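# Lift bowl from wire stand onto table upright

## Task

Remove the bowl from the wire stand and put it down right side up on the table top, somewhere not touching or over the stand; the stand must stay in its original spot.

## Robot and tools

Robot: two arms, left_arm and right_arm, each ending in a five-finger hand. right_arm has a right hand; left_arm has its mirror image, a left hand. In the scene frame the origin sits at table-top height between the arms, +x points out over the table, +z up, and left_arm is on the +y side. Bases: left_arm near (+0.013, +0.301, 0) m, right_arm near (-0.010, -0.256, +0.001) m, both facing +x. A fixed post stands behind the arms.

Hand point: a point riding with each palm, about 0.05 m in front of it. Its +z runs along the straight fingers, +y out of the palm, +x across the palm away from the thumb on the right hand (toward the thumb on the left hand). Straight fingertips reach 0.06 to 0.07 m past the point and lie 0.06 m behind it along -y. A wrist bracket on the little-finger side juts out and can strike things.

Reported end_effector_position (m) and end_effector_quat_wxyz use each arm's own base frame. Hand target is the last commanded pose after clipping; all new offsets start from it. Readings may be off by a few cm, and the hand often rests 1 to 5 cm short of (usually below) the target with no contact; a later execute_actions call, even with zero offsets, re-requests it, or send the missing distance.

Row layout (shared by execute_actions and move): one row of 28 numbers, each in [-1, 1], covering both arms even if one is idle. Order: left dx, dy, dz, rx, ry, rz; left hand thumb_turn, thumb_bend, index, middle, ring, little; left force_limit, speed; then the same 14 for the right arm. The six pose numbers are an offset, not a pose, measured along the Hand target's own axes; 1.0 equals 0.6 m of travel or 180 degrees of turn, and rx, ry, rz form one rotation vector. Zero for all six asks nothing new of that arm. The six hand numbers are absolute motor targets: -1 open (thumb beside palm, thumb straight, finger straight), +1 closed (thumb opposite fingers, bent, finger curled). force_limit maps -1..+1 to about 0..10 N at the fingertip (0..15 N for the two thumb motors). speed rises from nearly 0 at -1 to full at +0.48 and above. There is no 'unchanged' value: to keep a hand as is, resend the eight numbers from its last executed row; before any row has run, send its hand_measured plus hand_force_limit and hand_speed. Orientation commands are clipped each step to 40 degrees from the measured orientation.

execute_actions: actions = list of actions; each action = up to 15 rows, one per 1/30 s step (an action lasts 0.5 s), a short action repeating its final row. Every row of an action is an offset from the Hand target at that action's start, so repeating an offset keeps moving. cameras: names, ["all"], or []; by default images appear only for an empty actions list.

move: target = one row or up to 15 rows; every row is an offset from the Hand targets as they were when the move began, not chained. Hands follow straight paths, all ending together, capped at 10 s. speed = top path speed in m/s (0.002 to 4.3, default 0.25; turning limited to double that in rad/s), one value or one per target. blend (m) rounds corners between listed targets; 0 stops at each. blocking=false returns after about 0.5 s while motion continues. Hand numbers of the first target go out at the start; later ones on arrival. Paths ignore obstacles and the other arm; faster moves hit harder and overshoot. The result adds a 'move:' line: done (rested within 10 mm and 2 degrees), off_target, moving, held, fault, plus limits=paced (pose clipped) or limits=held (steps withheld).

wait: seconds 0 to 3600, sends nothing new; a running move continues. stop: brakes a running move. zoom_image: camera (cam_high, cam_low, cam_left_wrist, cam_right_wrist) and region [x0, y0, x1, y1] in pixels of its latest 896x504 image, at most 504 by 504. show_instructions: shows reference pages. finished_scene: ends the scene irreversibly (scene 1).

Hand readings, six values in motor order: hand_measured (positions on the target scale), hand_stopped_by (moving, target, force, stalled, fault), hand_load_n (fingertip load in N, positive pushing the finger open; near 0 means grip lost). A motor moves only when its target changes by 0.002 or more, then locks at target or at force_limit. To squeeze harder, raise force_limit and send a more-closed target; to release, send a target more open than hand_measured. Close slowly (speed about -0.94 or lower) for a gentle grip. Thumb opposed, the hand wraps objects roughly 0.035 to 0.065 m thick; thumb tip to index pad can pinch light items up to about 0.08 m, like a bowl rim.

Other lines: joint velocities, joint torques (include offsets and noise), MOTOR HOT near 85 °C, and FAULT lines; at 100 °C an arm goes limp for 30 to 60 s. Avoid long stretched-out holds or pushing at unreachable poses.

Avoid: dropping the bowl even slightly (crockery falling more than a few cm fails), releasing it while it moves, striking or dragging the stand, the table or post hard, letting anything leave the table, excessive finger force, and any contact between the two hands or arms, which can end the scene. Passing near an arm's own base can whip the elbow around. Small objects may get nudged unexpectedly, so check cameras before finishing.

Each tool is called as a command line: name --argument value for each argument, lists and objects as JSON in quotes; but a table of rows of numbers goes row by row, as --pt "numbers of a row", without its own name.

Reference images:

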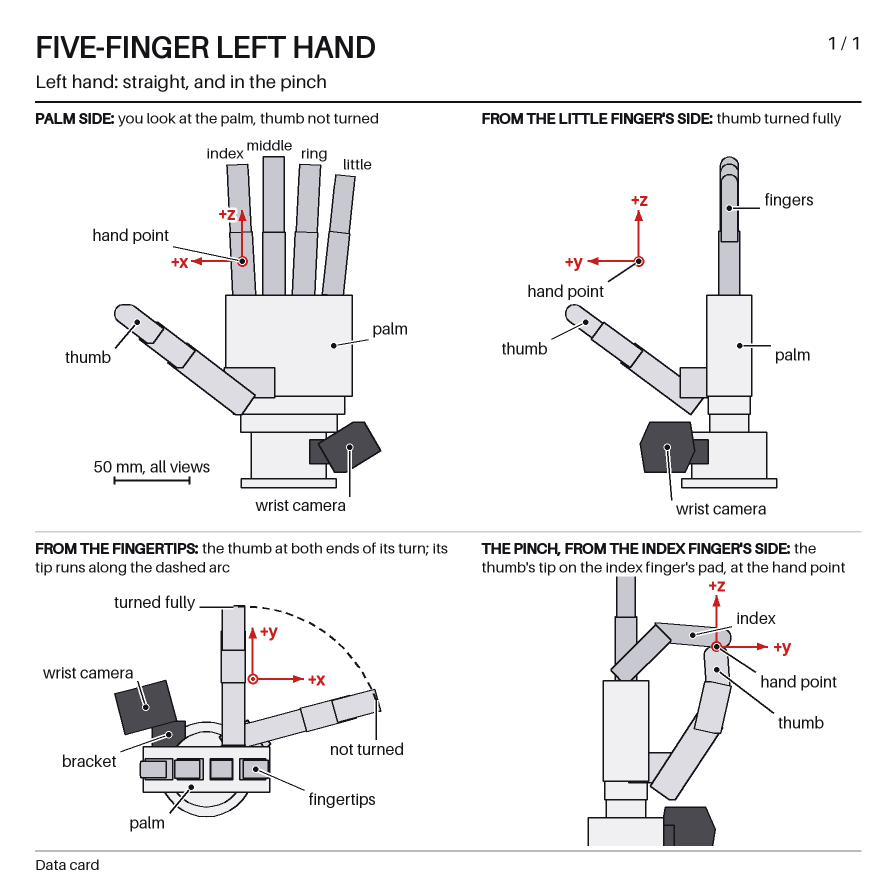

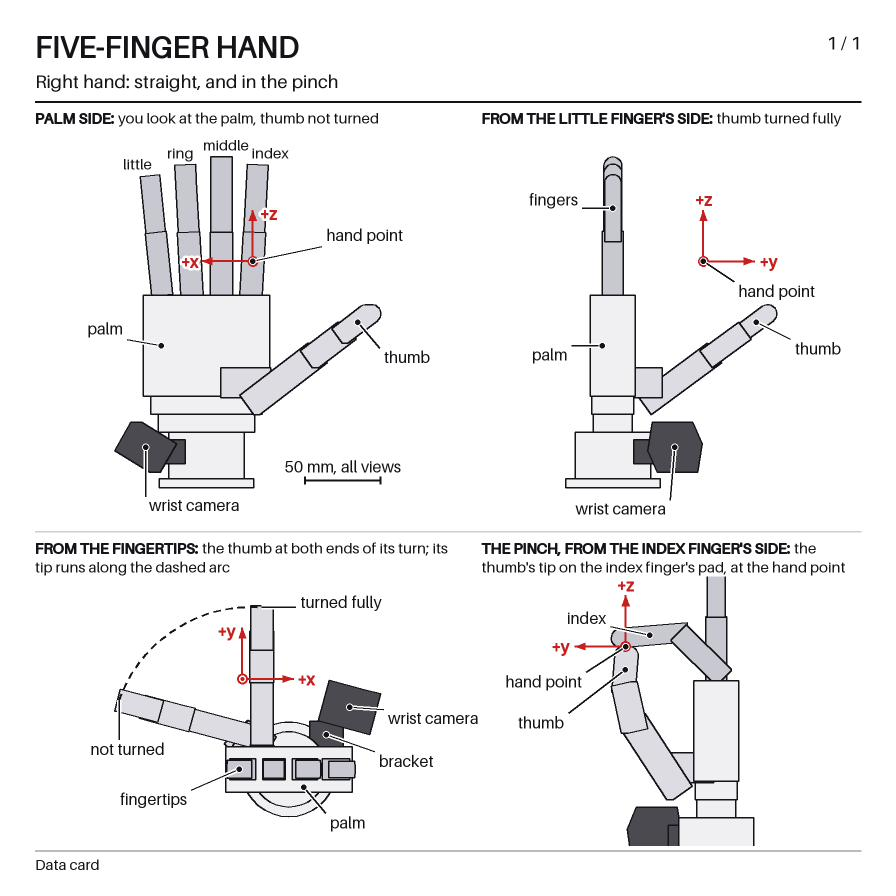

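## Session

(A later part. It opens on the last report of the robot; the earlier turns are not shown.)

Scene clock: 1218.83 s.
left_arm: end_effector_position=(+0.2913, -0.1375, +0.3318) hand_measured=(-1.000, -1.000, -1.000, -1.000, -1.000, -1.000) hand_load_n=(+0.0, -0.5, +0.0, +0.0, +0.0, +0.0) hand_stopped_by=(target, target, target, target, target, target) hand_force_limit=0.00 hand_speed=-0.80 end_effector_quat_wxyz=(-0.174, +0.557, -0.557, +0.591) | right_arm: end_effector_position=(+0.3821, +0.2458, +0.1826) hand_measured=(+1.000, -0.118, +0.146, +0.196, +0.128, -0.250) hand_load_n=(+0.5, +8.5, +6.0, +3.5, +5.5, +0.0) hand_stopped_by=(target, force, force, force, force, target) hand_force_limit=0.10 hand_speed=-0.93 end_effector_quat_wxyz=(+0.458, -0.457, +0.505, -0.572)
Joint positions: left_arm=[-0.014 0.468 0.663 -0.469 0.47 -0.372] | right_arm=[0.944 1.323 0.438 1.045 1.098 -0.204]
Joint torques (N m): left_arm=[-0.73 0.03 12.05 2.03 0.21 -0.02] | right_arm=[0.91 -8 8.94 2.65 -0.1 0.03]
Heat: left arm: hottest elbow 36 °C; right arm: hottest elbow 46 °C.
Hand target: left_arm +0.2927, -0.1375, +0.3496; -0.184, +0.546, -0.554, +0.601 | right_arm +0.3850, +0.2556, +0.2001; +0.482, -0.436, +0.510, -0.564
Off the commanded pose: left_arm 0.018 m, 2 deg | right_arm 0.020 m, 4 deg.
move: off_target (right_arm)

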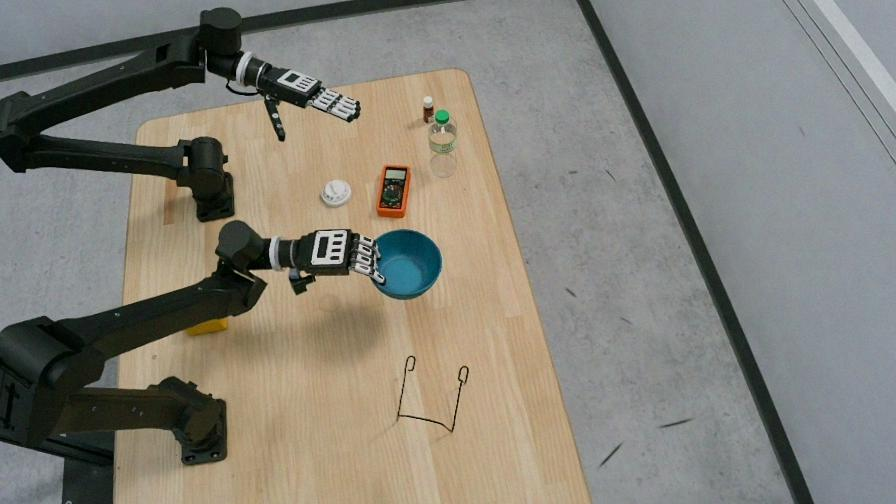

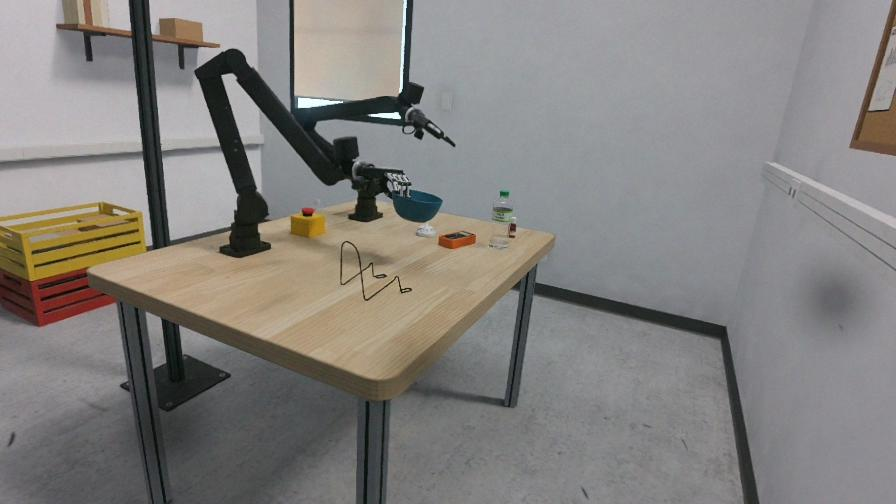

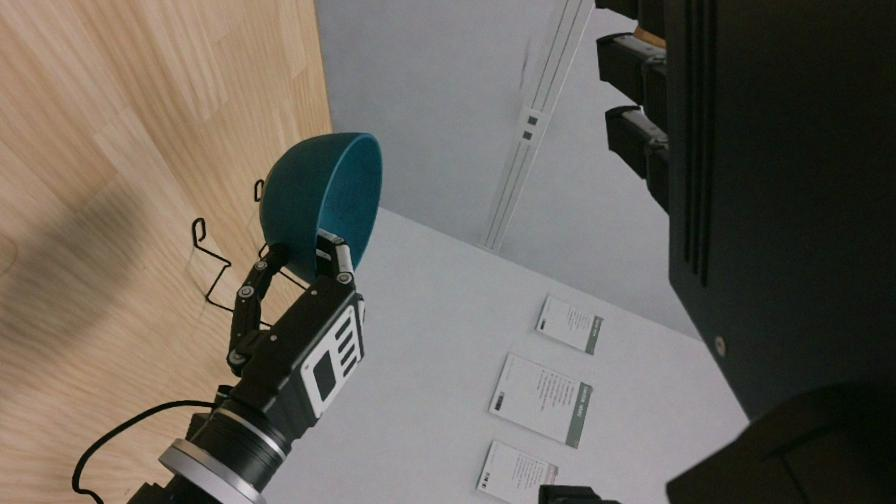

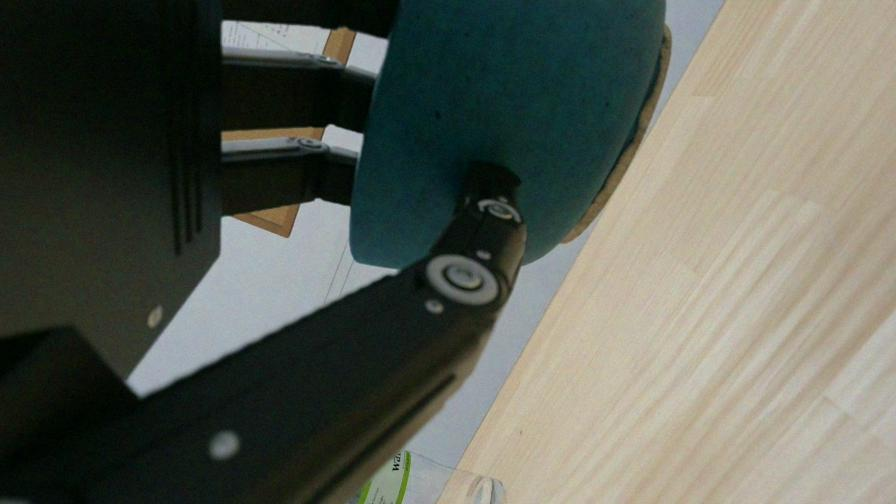

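move --target '[0,0,0,0,0,0,-1,-1,-1,-1,-1,-1,0,-0.8,-0.033,0.099,-0.0145,0.061,0,-0.019,1,0.4,0.6,0.6,0.3,-0.25,0.1,-0.93]' --speed 0.07 --cameras '["all"]'

zoom_image --camera "cam_high" --region '[350, 210, 470, 320]'

zoom_image --camera "cam_low" --region '[370, 180, 470, 270]'

Scene clock: 1291.47 s.
left_arm: end_effector_position=(+0.2913, -0.1375, +0.3318) hand_measured=(-1.000, -1.000, -1.000, -1.000, -1.000, -1.000) hand_load_n=(-0.5, +0.0, +0.0, +0.0, +0.0, +0.0) hand_stopped_by=(target, target, target, target, target, target) hand_force_limit=0.00 hand_speed=-0.80 end_effector_quat_wxyz=(-0.174, +0.557, -0.557, +0.591) | right_arm: end_effector_position=(+0.3823, +0.2638, +0.1247) hand_measured=(+1.000, -0.118, +0.146, +0.196, +0.128, -0.250) hand_load_n=(+0.5, +8.5, +6.0, +3.5, +5.5, +0.0) hand_stopped_by=(target, force, force, force, force, target) hand_force_limit=0.10 hand_speed=-0.93 end_effector_quat_wxyz=(+0.464, -0.463, +0.467, -0.594)
Joint positions: left_arm=[-0.014 0.468 0.663 -0.469 0.47 -0.372] | right_arm=[0.977 1.667 0.427 1.536 1.086 -0.381]
Joint torques (N m): left_arm=[-0.73 0.03 12.04 2.03 0.2 -0.02] | right_arm=[1.32 -9.47 6.24 2.59 -0.43 -0.05]
Heat: left arm: hottest elbow 36 °C; right arm: hottest elbow 37 °C.
Hand target: left_arm +0.2927, -0.1375, +0.3496; -0.184, +0.546, -0.554, +0.601 | right_arm +0.3854, +0.2754, +0.1400; +0.504, -0.403, +0.440, -0.624
Off the commanded pose: left_arm 0.018 m, 2 deg | right_arm 0.020 m, 9 deg.
joint sent to its limit (right arm) — joint 4 (wrist pitch), upper limit. The joint targets are off in orientation, not in position.
move: off_target (right_arm)

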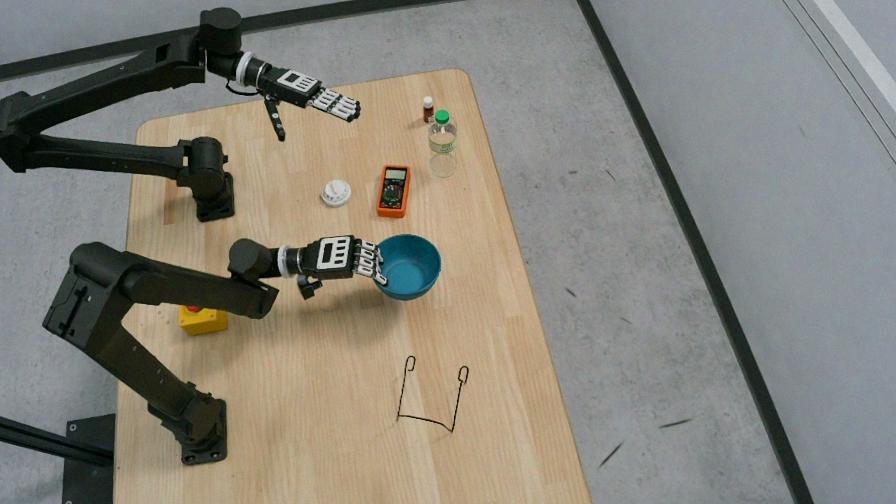

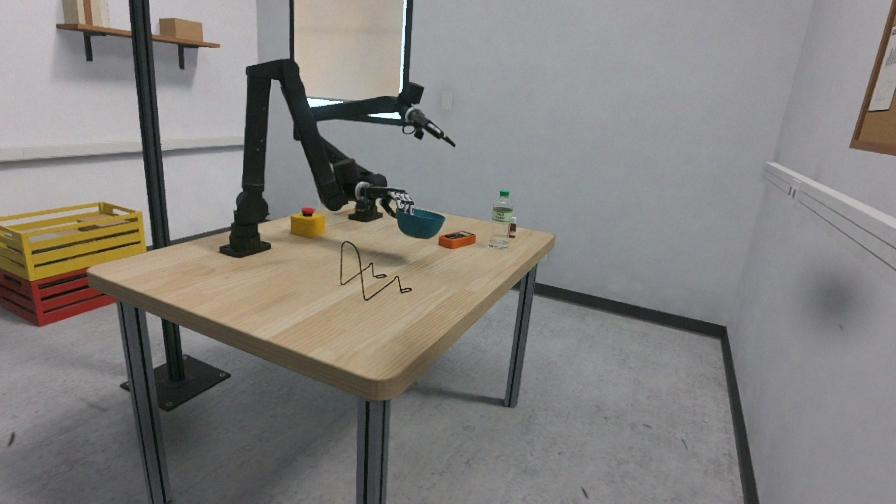

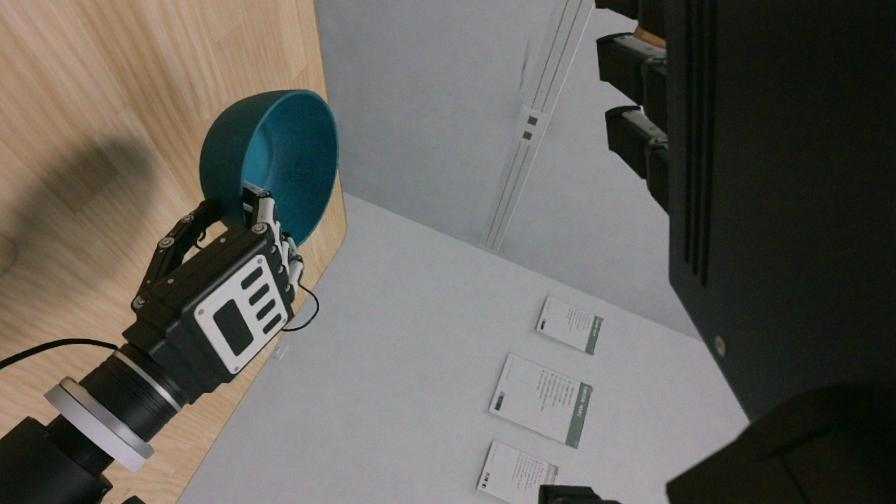

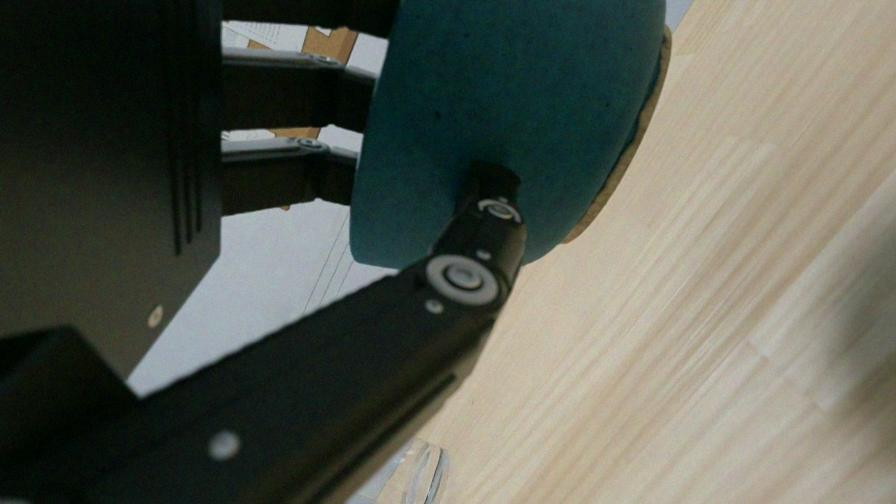

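Scaled by 4.200 from the camera's image (finer frame: 1280x720).

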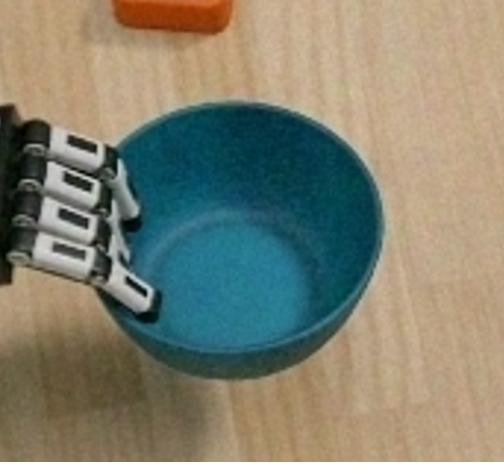

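Scaled by 5.040 from the camera's image (finer frame: 1280x720).

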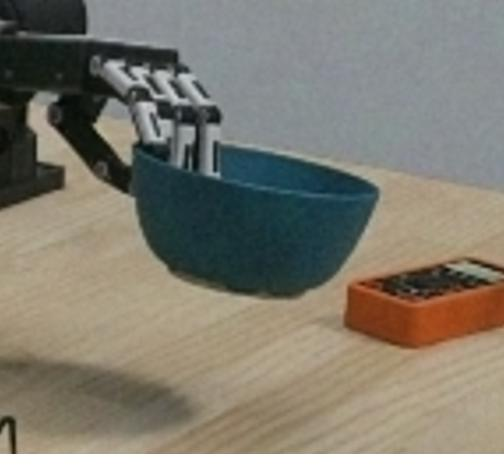

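move --target '[0,0,0,0,0,0,-1,-1,-1,-1,-1,-1,0,-0.8,0.1232,0.0397,0.1185,0.0363,-0.15,0.0345,1,0.4,0.6,0.6,0.3,-0.25,0.1,-0.93]' --speed 0.08 --cameras '["all"]'

zoom_image --camera "cam_high" --region '[380, 210, 500, 320]'

zoom_image --camera "cam_low" --region '[370, 190, 480, 290]'

Scene clock: 1440.27 s.
left_arm: end_effector_position=(+0.2913, -0.1375, +0.3318) hand_measured=(-1.000, -1.000, -1.000, -1.000, -1.000, -1.000) hand_load_n=(+0.0, +0.0, -0.5, +0.0, +0.0, +0.0) hand_stopped_by=(target, target, target, target, target, target) hand_force_limit=0.00 hand_speed=-0.80 end_effector_quat_wxyz=(-0.174, +0.557, -0.557, +0.591) | right_arm: end_effector_position=(+0.4362, +0.1874, +0.1128) hand_measured=(+1.000, -0.118, +0.146, +0.196, +0.128, -0.250) hand_load_n=(+0.0, +9.0, +6.0, +3.5, +5.5, +0.0) hand_stopped_by=(target, force, force, force, force, target) hand_force_limit=0.10 hand_speed=-0.93 end_effector_quat_wxyz=(+0.599, -0.553, +0.327, -0.478)
Joint positions: left_arm=[-0.014 0.468 0.663 -0.469 0.47 -0.372] | right_arm=[0.358 1.649 0.289 1.536 -0.005 -0.138]
Joint torques (N m): left_arm=[-0.73 0.03 12.04 2.03 0.2 -0.02] | right_arm=[-0.62 -11.22 6.06 2.97 -0.06 0.13]
Heat: left arm: hottest elbow 37 °C; right arm: hottest elbow 31 °C.
Hand target: left_arm +0.2927, -0.1375, +0.3496; -0.184, +0.546, -0.554, +0.601 | right_arm +0.4469, +0.1902, +0.1421; +0.648, -0.484, +0.296, -0.509
Off the commanded pose: left_arm 0.018 m, 2 deg | right_arm 0.031 m, 11 deg.
joint sent to its limit (right arm) — joint 4 (wrist pitch), upper limit. The joint targets are off in orientation, not in position.
move: off_target (right_arm)

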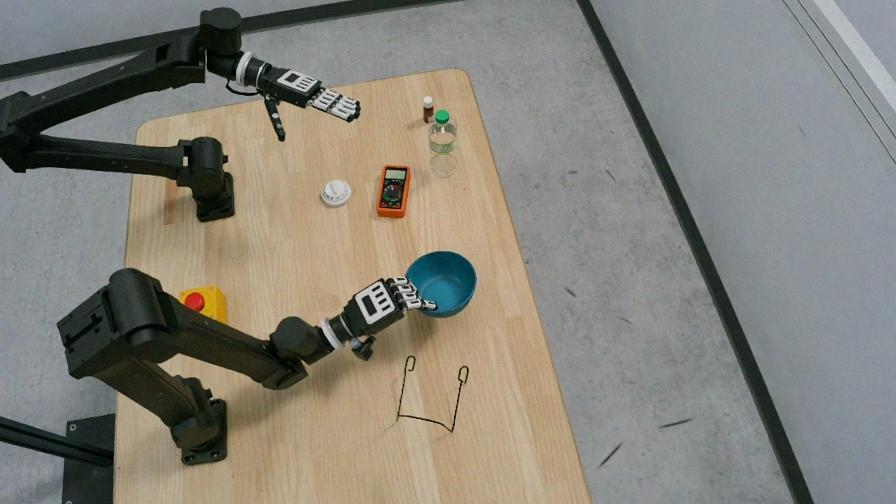

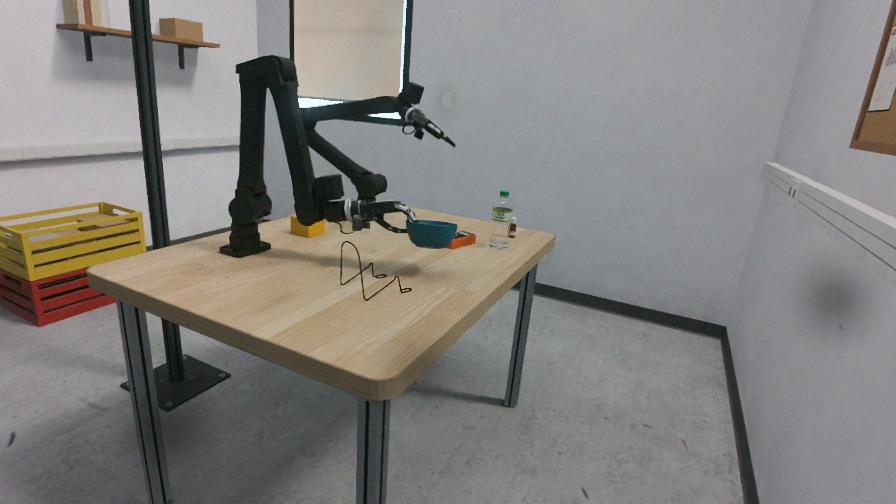

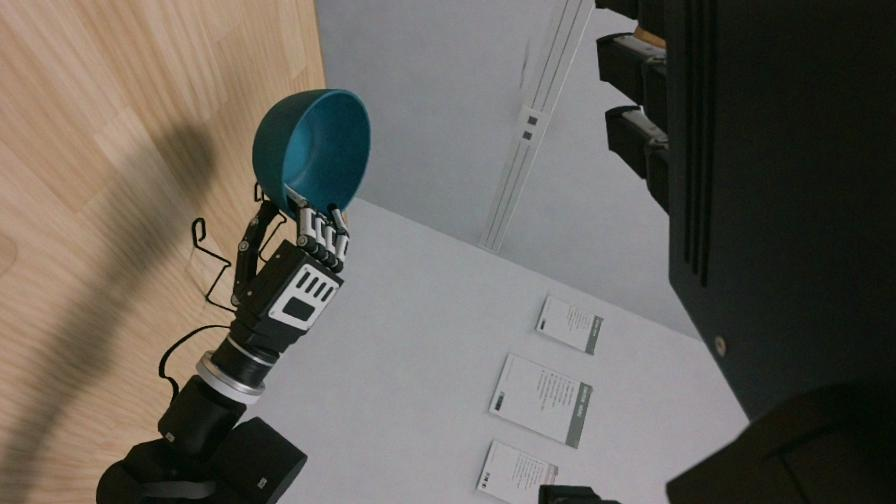

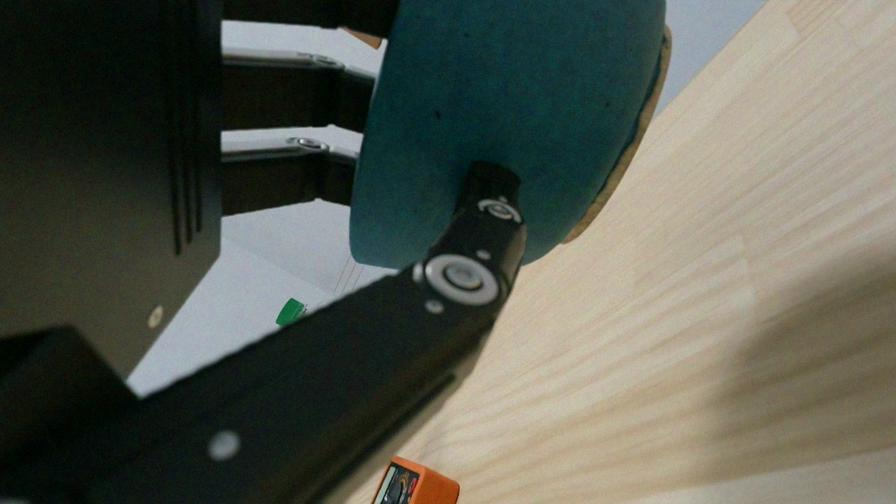

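Scaled by 4.200 from the camera's image (finer frame: 1280x720).

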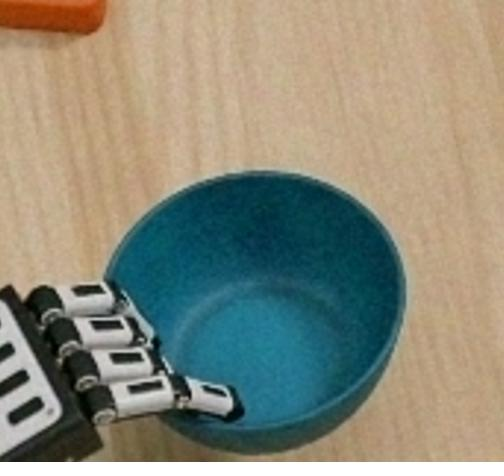

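Scaled by 4.582 from the camera's image (finer frame: 1280x720).

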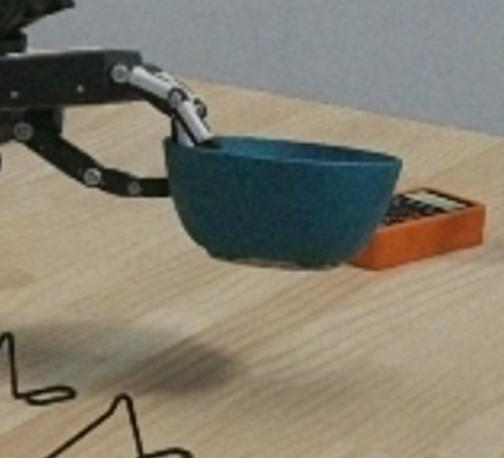

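move --target '[0,0,0,0,0,0,-1,-1,-1,-1,-1,-1,0,-0.8,-0.0003,0.0527,-0.0032,0,0,0,1,0.4,0.6,0.6,0.3,-0.25,0.1,-0.93]' --speed 0.03 --cameras '["all"]'

Scene clock: 1494.97 s.
left_arm: end_effector_position=(+0.2913, -0.1375, +0.3318) hand_measured=(-1.000, -1.000, -1.000, -1.000, -1.000, -1.000) hand_load_n=(-0.5, +0.0, +0.0, +0.0, +0.0, +0.0) hand_stopped_by=(target, target, target, target, target, target) hand_force_limit=0.00 hand_speed=-0.80 end_effector_quat_wxyz=(-0.174, +0.557, -0.557, +0.591) | right_arm: end_effector_position=(+0.4379, +0.1854, +0.0851) hand_measured=(+1.000, -0.118, +0.146, +0.196, +0.128, -0.250) hand_load_n=(+0.5, +8.5, +6.0, +3.5, +5.5, +0.0) hand_stopped_by=(target, force, force, force, force, target) hand_force_limit=0.10 hand_speed=-0.93 end_effector_quat_wxyz=(+0.584, -0.573, +0.338, -0.465)
Joint positions: left_arm=[-0.014 0.468 0.663 -0.469 0.47 -0.372] | right_arm=[0.347 1.716 0.296 1.536 -0.019 -0.138]
Joint torques (N m): left_arm=[-0.73 -0.03 12.04 2.03 0.2 -0.02] | right_arm=[-0.67 -10.23 6.82 3.17 -0.02 0.1]
Heat: left arm: hottest elbow 37 °C; right arm: hottest elbow 30 °C.
Hand target: left_arm +0.2927, -0.1375, +0.3496; -0.184, +0.546, -0.554, +0.601 | right_arm +0.4569, +0.1900, +0.1120; +0.648, -0.484, +0.296, -0.509
Off the commanded pose: left_arm 0.018 m, 2 deg | right_arm 0.033 m, 14 deg.
joint sent to its limit (right arm) — joint 4 (wrist pitch), upper limit. The joint targets are off in orientation, not in position.
move: off_target (right_arm)

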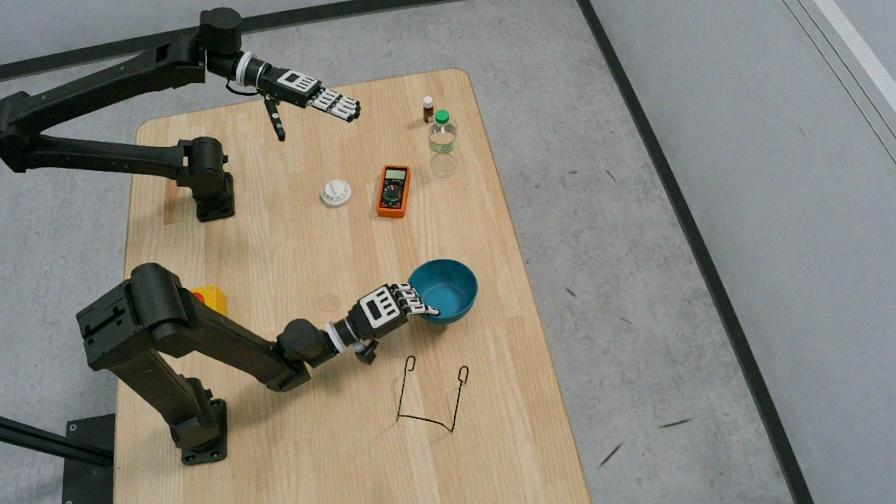

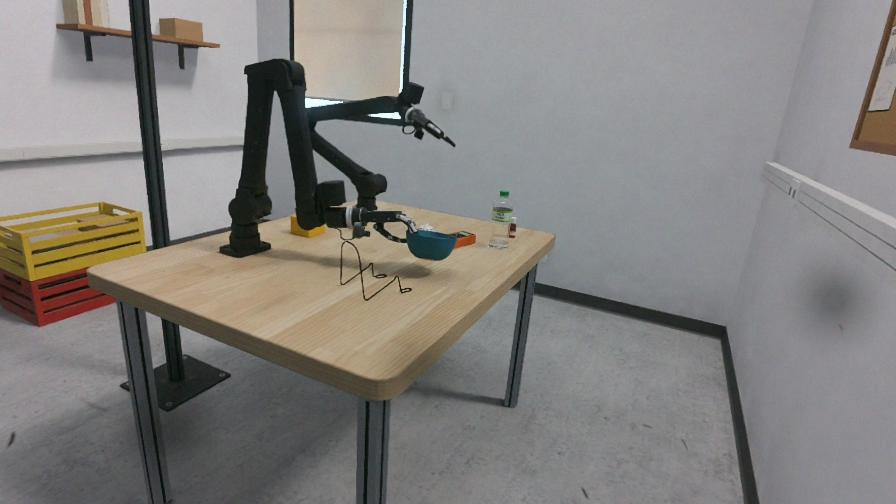

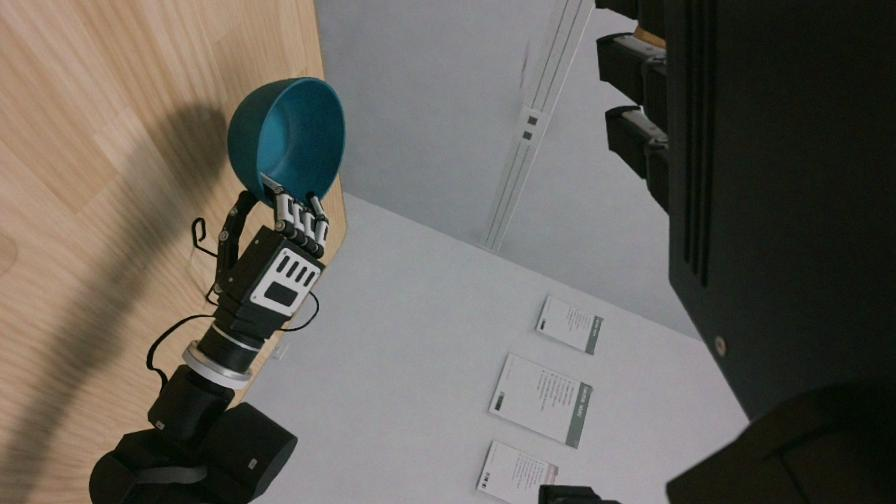

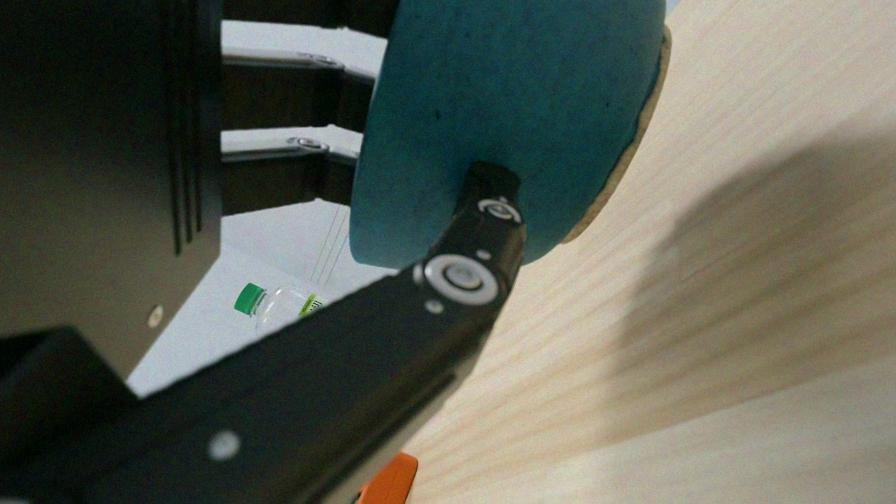

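zoom_image --camera "cam_low" --region '[330, 190, 530, 310]'

zoom_image --camera "cam_left_wrist" --region '[130, 50, 380, 270]'

Scaled by 2.520 from the camera's image (finer frame: 1280x720).

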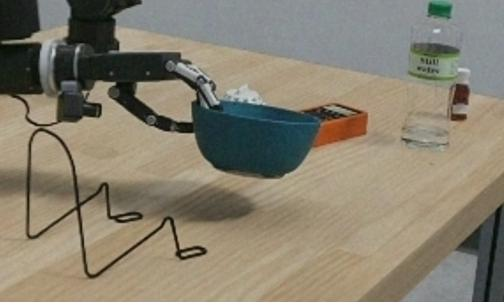

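Scaled by 2.016 from the camera's image (finer frame: 1280x720).

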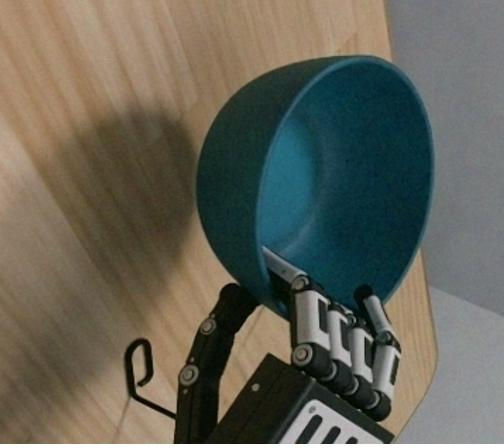

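move --target '[0,0,0,0,0,0,-1,-1,-1,-1,-1,-1,0,-0.8,-0.0992,0.0178,0.1002,0.0033,-0.028,0.0107,1,0.4,0.6,0.6,0.3,-0.25,0.1,-0.93]' --speed 0.04 --cameras '["all"]'

Scene clock: 1634.43 s.
left_arm: end_effector_position=(+0.2913, -0.1375, +0.3318) hand_measured=(-1.000, -1.000, -1.000, -1.000, -1.000, -1.000) hand_load_n=(-0.5, +0.0, +0.0, +0.0, +0.0, +0.0) hand_stopped_by=(target, target, target, target, target, target) hand_force_limit=0.00 hand_speed=-0.80 end_effector_quat_wxyz=(-0.174, +0.557, -0.557, +0.591) | right_arm: end_effector_position=(+0.4795, +0.2541, +0.0867) hand_measured=(+1.000, -0.118, +0.146, +0.196, +0.128, -0.250) hand_load_n=(+0.5, +8.5, +6.0, +3.5, +5.5, +0.0) hand_stopped_by=(target, force, force, force, force, target) hand_force_limit=0.10 hand_speed=-0.93 end_effector_quat_wxyz=(+0.619, -0.567, +0.303, -0.450)
Joint positions: left_arm=[-0.014 0.468 0.663 -0.469 0.47 -0.372] | right_arm=[0.444 1.84 0.477 1.536 -0.008 -0.136]
Joint torques (N m): left_arm=[-0.73 -0.03 12.04 2.03 0.2 -0.02] | right_arm=[0.15 -13.16 7.5 3.07 0.17 0.09]
Heat: left arm: hottest elbow 37 °C; right arm: hottest elbow 29 °C.
Hand target: left_arm +0.2927, -0.1375, +0.3496; -0.184, +0.546, -0.554, +0.601 | right_arm +0.4953, +0.2660, +0.1170; +0.671, -0.498, +0.272, -0.478
Off the commanded pose: left_arm 0.018 m, 2 deg | right_arm 0.036 m, 11 deg.
joint sent to its limit (right arm) — joint 4 (wrist pitch), upper limit. The joint targets are off in orientation, not in position.
move: off_target (right_arm)

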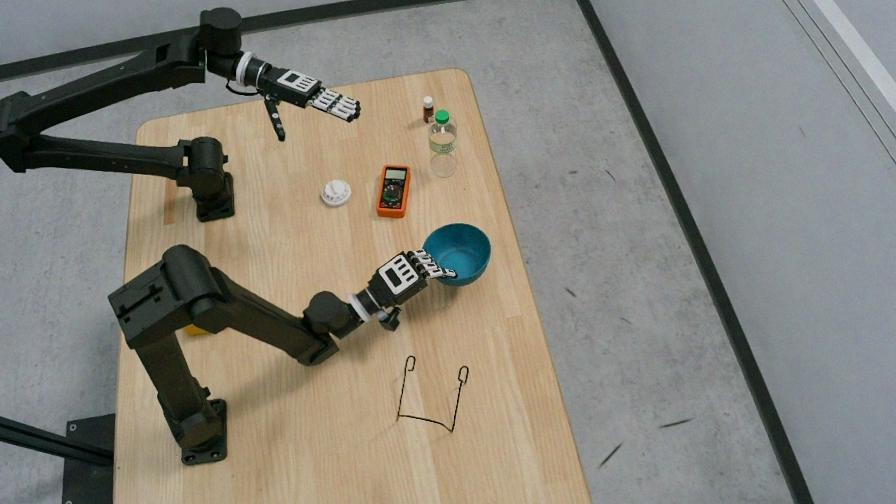

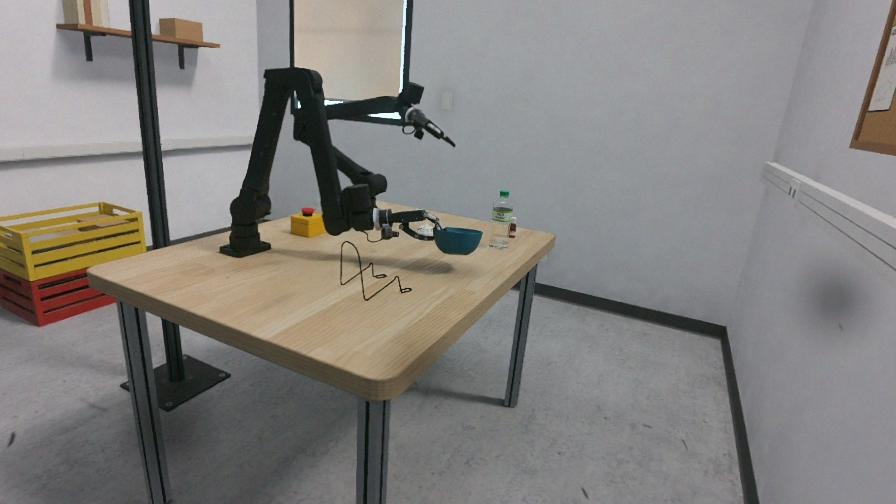

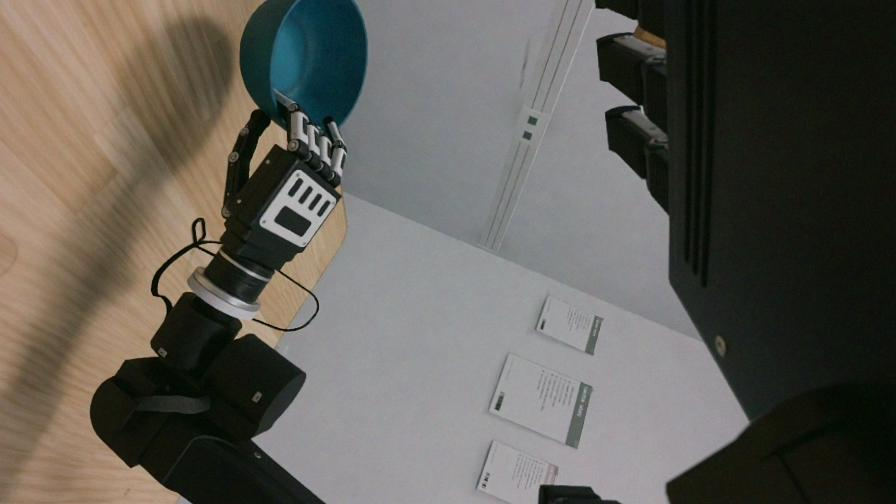

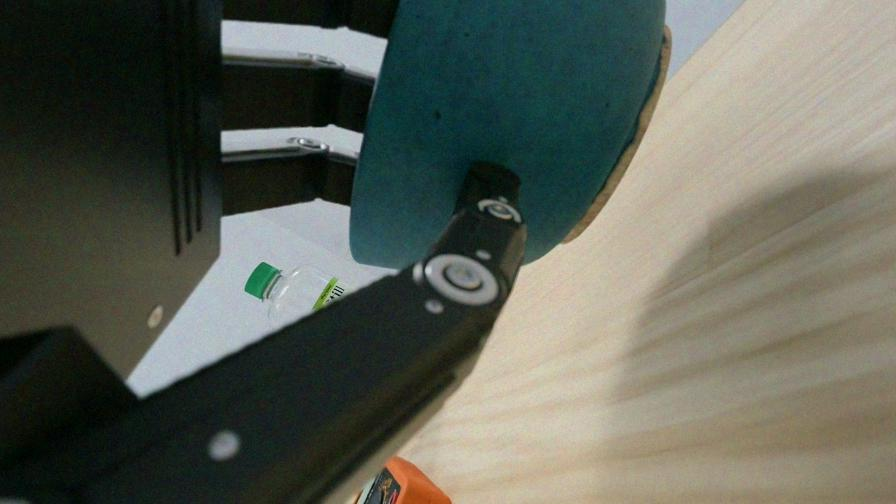

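move --target '[0,0,0,0,0,0,-1,-1,-1,-1,-1,-1,0,-0.8,-0.018,0.024,-0.002,0,0,0,1,0.4,0.6,0.6,0.3,-0.25,0.1,-0.93]' --speed 0.03 --cameras '["cam_low","cam_left_wrist","cam_high"]'

zoom_image --camera "cam_low" --region '[380, 190, 520, 290]'

zoom_image --camera "cam_left_wrist" --region '[130, 0, 400, 200]'

Scene clock: 1652.33 s.
left_arm: end_effector_position=(+0.2913, -0.1375, +0.3318) hand_measured=(-1.000, -1.000, -1.000, -1.000, -1.000, -1.000) hand_load_n=(+0.0, +0.0, +0.0, +0.0, +0.0, +0.0) hand_stopped_by=(target, target, target, target, target, target) hand_force_limit=0.00 hand_speed=-0.80 end_effector_quat_wxyz=(-0.174, +0.557, -0.557, +0.591) | right_arm: end_effector_position=(+0.4794, +0.2638, +0.0723) hand_measured=(+1.000, -0.118, +0.146, +0.196, +0.128, -0.250) hand_load_n=(+0.5, +8.5, +6.0, +3.5, +5.5, +0.0) hand_stopped_by=(target, force, force, force, force, target) hand_force_limit=0.10 hand_speed=-0.93 end_effector_quat_wxyz=(+0.615, -0.575, +0.308, -0.444)
Joint positions: left_arm=[-0.014 0.468 0.663 -0.469 0.47 -0.372] | right_arm=[0.469 1.878 0.493 1.536 0.016 -0.136]
Joint torques (N m): left_arm=[-0.79 0.03 12.03 2.03 0.2 -0.02] | right_arm=[0.15 -13.39 7.43 3.04 0.14 0.01]
Heat: left arm: hottest elbow 37 °C; right arm: hottest elbow 30 °C.
Hand target: left_arm +0.2927, -0.1375, +0.3496; -0.184, +0.546, -0.554, +0.601 | right_arm +0.4953, +0.2762, +0.1020; +0.671, -0.498, +0.272, -0.478
Off the commanded pose: left_arm 0.018 m, 2 deg | right_arm 0.036 m, 12 deg.
joint sent to its limit (right arm) — joint 4 (wrist pitch), upper limit. The joint targets are off in orientation, not in position.
move: off_target (right_arm)
Images, in order (width x height): cam_high 896x504, cam_low 896x504, cam_left_wrist 896x504.

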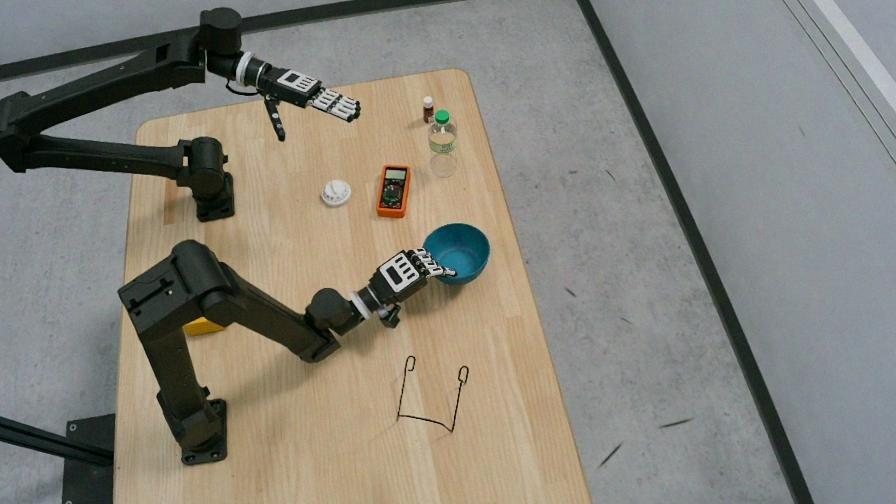

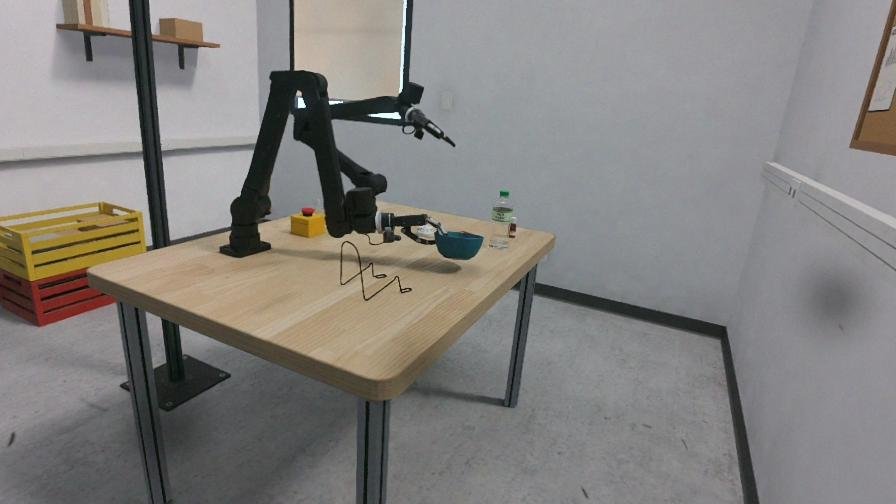

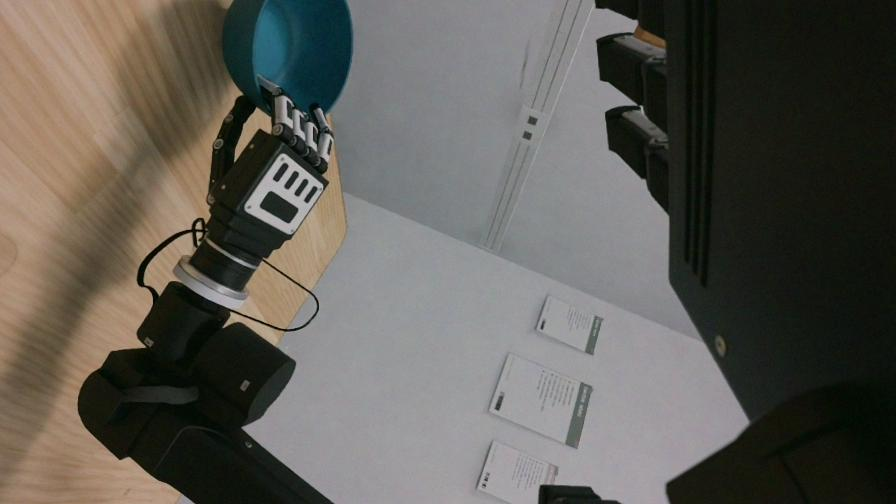

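Scaled by 3.600 from the camera's image (finer frame: 1280x720).

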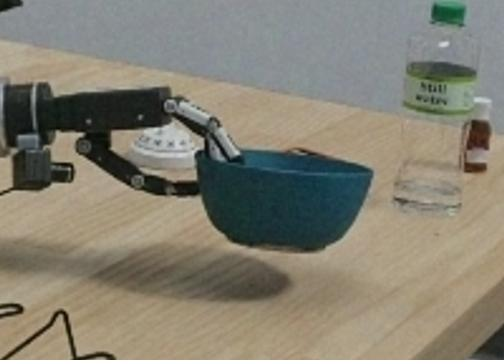

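Scaled by 1.867 from the camera's image (finer frame: 1280x720).

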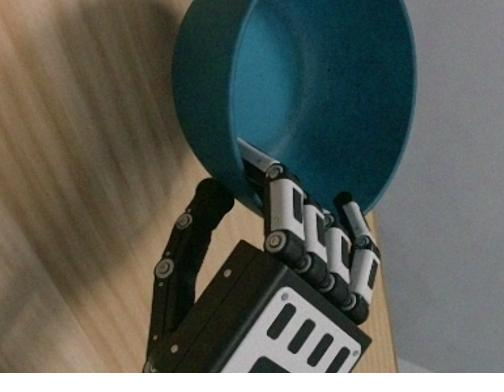

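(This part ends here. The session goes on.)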